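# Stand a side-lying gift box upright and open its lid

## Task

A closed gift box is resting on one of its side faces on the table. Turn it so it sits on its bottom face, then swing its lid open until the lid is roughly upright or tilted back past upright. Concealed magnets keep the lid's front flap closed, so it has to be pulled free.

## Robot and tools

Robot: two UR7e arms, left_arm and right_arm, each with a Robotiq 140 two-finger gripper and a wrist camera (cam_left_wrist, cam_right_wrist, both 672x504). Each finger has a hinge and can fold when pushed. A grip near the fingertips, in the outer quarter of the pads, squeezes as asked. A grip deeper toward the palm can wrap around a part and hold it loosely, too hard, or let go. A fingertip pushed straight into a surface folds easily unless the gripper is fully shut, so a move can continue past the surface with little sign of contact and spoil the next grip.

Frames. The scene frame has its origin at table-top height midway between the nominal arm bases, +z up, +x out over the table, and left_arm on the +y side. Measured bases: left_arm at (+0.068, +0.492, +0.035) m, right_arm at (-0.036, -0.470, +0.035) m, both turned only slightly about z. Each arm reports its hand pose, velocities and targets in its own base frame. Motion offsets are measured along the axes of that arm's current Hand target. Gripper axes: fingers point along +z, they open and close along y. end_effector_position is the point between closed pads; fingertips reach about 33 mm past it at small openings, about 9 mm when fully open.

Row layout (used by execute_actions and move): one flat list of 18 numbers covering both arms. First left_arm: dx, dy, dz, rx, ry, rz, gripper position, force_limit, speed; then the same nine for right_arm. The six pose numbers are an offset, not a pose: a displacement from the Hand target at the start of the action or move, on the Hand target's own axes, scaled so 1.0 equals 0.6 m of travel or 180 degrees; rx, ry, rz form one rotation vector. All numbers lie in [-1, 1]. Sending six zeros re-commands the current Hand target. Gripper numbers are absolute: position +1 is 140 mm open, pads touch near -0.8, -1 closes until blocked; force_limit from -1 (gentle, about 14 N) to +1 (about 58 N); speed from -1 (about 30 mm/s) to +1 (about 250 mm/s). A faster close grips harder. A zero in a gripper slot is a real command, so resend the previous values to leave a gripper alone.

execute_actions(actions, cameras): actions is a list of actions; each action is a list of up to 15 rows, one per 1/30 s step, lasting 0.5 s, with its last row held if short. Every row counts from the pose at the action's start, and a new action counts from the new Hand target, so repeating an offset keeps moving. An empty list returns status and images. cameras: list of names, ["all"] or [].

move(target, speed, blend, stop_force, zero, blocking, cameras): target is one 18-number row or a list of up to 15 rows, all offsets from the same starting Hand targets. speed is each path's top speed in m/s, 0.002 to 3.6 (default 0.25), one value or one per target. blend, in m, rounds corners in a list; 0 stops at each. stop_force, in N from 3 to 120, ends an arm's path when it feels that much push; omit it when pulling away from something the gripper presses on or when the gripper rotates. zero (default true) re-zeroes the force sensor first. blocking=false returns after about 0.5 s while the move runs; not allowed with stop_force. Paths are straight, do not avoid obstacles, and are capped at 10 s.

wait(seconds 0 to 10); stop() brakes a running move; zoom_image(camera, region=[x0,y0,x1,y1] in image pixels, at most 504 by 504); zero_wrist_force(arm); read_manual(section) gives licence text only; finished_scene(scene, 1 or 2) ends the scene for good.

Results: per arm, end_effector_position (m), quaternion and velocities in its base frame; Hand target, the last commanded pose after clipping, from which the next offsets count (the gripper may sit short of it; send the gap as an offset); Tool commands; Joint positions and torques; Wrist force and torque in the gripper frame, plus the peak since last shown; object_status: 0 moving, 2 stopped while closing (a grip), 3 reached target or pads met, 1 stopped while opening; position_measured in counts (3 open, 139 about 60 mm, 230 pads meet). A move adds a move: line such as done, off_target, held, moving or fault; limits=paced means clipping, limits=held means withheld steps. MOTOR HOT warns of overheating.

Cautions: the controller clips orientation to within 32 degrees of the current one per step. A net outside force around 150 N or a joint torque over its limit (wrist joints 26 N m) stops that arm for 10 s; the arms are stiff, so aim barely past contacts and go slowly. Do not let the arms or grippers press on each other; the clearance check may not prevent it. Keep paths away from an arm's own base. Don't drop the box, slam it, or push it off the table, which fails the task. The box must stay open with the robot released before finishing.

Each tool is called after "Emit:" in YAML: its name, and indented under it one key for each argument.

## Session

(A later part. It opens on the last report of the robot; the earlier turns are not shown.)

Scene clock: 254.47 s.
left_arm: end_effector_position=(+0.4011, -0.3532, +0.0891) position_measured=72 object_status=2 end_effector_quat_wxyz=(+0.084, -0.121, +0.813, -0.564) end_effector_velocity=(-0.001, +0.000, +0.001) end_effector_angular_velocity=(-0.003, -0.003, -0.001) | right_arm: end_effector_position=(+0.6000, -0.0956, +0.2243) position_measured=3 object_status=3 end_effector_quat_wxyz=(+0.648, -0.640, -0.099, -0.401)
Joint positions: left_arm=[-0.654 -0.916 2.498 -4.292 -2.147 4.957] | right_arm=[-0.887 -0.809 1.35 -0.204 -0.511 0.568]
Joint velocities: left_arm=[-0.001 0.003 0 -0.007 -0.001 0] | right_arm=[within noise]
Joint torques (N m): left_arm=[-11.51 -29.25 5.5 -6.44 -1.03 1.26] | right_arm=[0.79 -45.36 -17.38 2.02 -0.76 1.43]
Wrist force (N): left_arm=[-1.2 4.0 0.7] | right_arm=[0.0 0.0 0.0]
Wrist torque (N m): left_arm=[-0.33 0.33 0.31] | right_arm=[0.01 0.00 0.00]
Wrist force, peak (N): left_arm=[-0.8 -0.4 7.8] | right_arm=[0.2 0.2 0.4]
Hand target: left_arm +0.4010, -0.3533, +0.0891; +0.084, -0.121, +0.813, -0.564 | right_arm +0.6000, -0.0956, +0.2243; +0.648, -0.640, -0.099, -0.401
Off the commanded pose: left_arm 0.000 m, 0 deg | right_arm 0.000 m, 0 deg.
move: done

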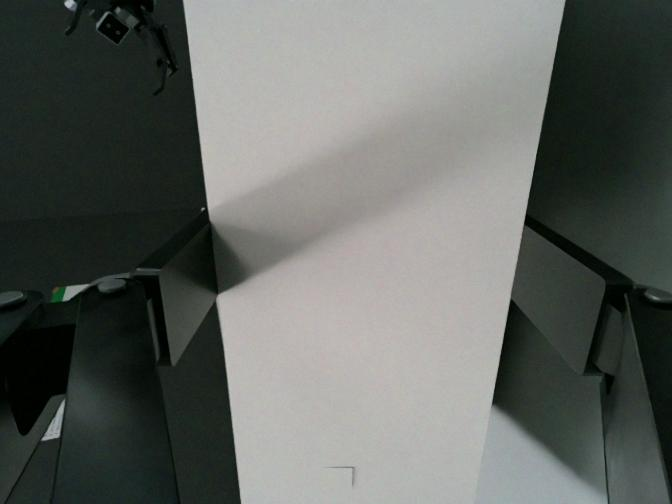

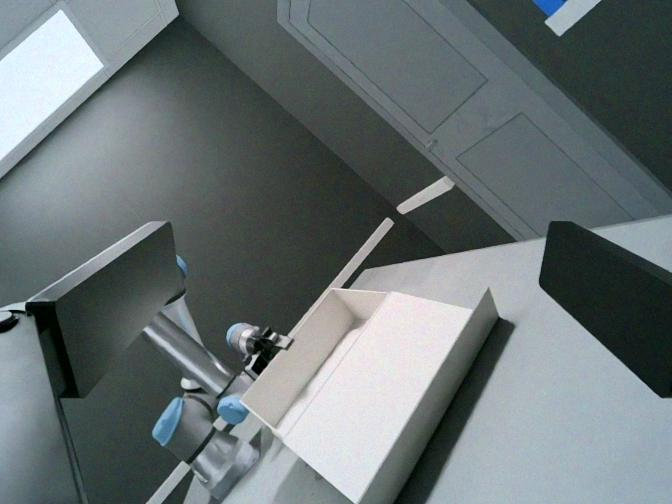

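Emit:
move:
  target:
    - [0,0,0,0,0,0,0.667,-1,-1,0,0,0,0,0,0,1,1,1]
    - [0,0.0783,0.0285,0,0,0,0.667,-1,-1,0,0,0,0,0,0,1,1,1]
    - [0,0.118,-0.082,0,0,0,0.667,-1,-1,0,0,0,0,0,0,1,1,1]
  speed: [0.05,0.06,0.2]
  cameras: ["all"]

Scene clock: 263.53 s.
left_arm: end_effector_position=(+0.3803, -0.2855, +0.0400) position_measured=45 object_status=3 end_effector_quat_wxyz=(+0.084, -0.121, +0.813, -0.564) | right_arm: end_effector_position=(+0.6000, -0.0956, +0.2243) position_measured=3 object_status=3 end_effector_quat_wxyz=(+0.648, -0.640, -0.099, -0.401)
Joint positions: left_arm=[-0.491 -0.707 2.551 -4.5 -2.294 5.048] | right_arm=[-0.887 -0.809 1.35 -0.204 -0.511 0.568]
Joint torques (N m): left_arm=[11.37 -37.68 8.96 -4.62 -1.96 1.43] | right_arm=[1.17 -45.9 -17.34 1.93 -0.81 1.65]
Wrist force (N): left_arm=[-1.2 -0.6 -0.7] | right_arm=[0.1 0.0 0.0]
Wrist torque (N m): left_arm=[0.19 0.34 0.20] | right_arm=[0.00 -0.01 0.00]
Wrist force, peak (N): left_arm=[-1.6 4.2 1.6] | right_arm=[0.3 0.0 0.3]
Hand target: left_arm +0.3803, -0.2855, +0.0400; +0.084, -0.121, +0.813, -0.564 | right_arm +0.6000, -0.0956, +0.2243; +0.648, -0.640, -0.099, -0.401
Off the commanded pose: left_arm 0.000 m, 0 deg | right_arm 0.000 m, 0 deg.
move: done

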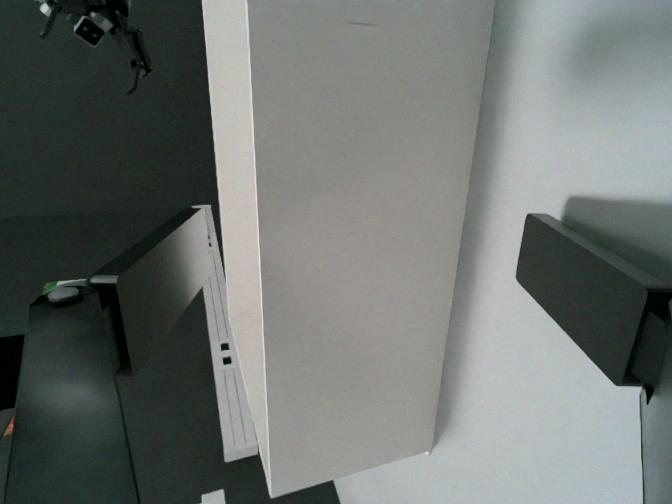

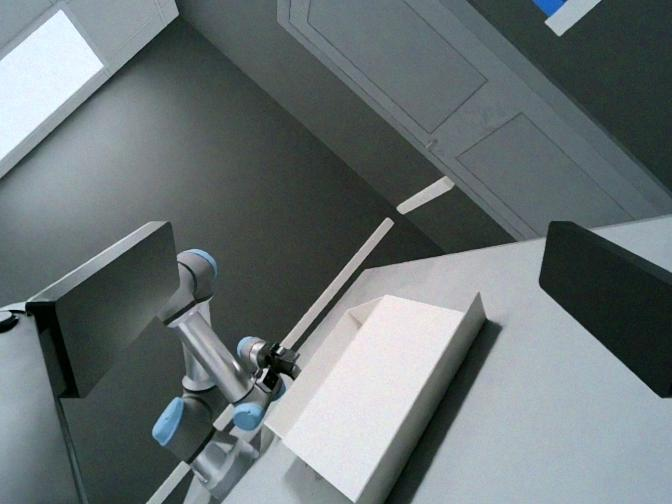

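Emit:
move:
  target: [0,0,-0.06,0,0,0,0.667,-1,-1,0,0,0,0,0,0,1,1,1]
  speed: 0.2
  cameras: ["all"]

Scene clock: 266.90 s.
left_arm: end_effector_position=(+0.3705, -0.2532, +0.0526) position_measured=45 object_status=3 end_effector_quat_wxyz=(+0.084, -0.121, +0.813, -0.564) | right_arm: end_effector_position=(+0.6000, -0.0956, +0.2243) position_measured=3 object_status=3 end_effector_quat_wxyz=(+0.648, -0.640, -0.099, -0.401)
Joint positions: left_arm=[-0.394 -0.753 2.6 -4.457 -2.378 5.113] | right_arm=[-0.887 -0.809 1.35 -0.204 -0.511 0.568]
Joint torques (N m): left_arm=[-3.52 -29.24 -7.19 -4.25 -0.43 -0.36] | right_arm=[0.84 -45.24 -17.76 1.98 -0.69 1.59]
Wrist force (N): left_arm=[-2.0 -0.6 -0.4] | right_arm=[0.0 0.2 0.1]
Wrist torque (N m): left_arm=[0.19 0.49 0.21] | right_arm=[0.03 0.01 0.00]
Wrist force, peak (N): left_arm=[-1.8 -0.9 -2.0] | right_arm=[0.3 0.0 0.3]
Hand target: left_arm +0.3705, -0.2532, +0.0526; +0.084, -0.121, +0.813, -0.564 | right_arm +0.6000, -0.0956, +0.2243; +0.648, -0.640, -0.099, -0.401
Off the commanded pose: left_arm 0.000 m, 0 deg | right_arm 0.000 m, 0 deg.
move: done

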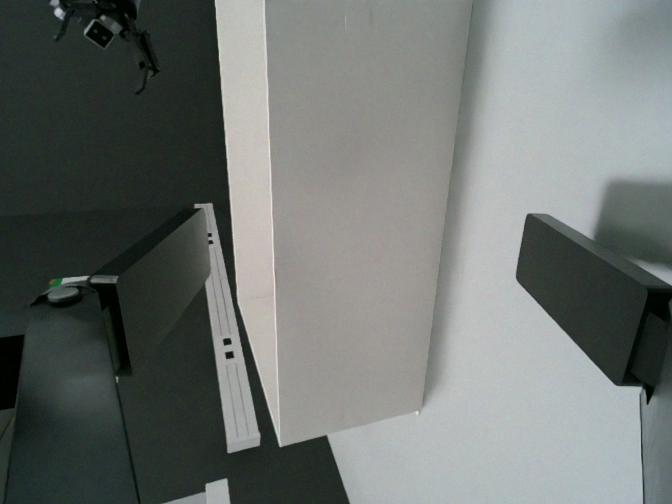

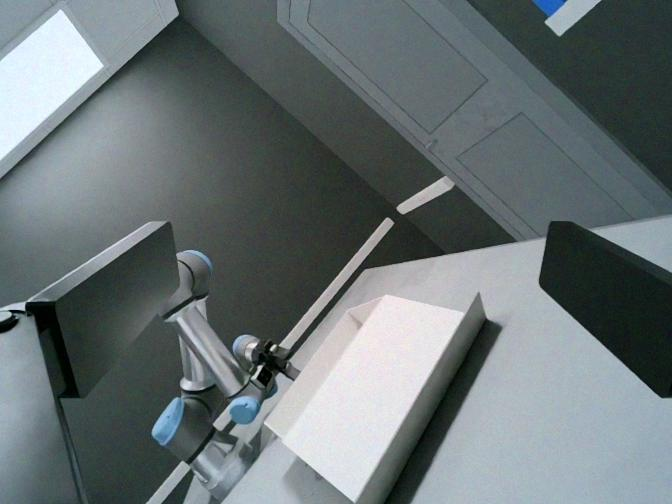

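Emit:
finished_scene:
  scene: 2

The scene is finished: the task was done.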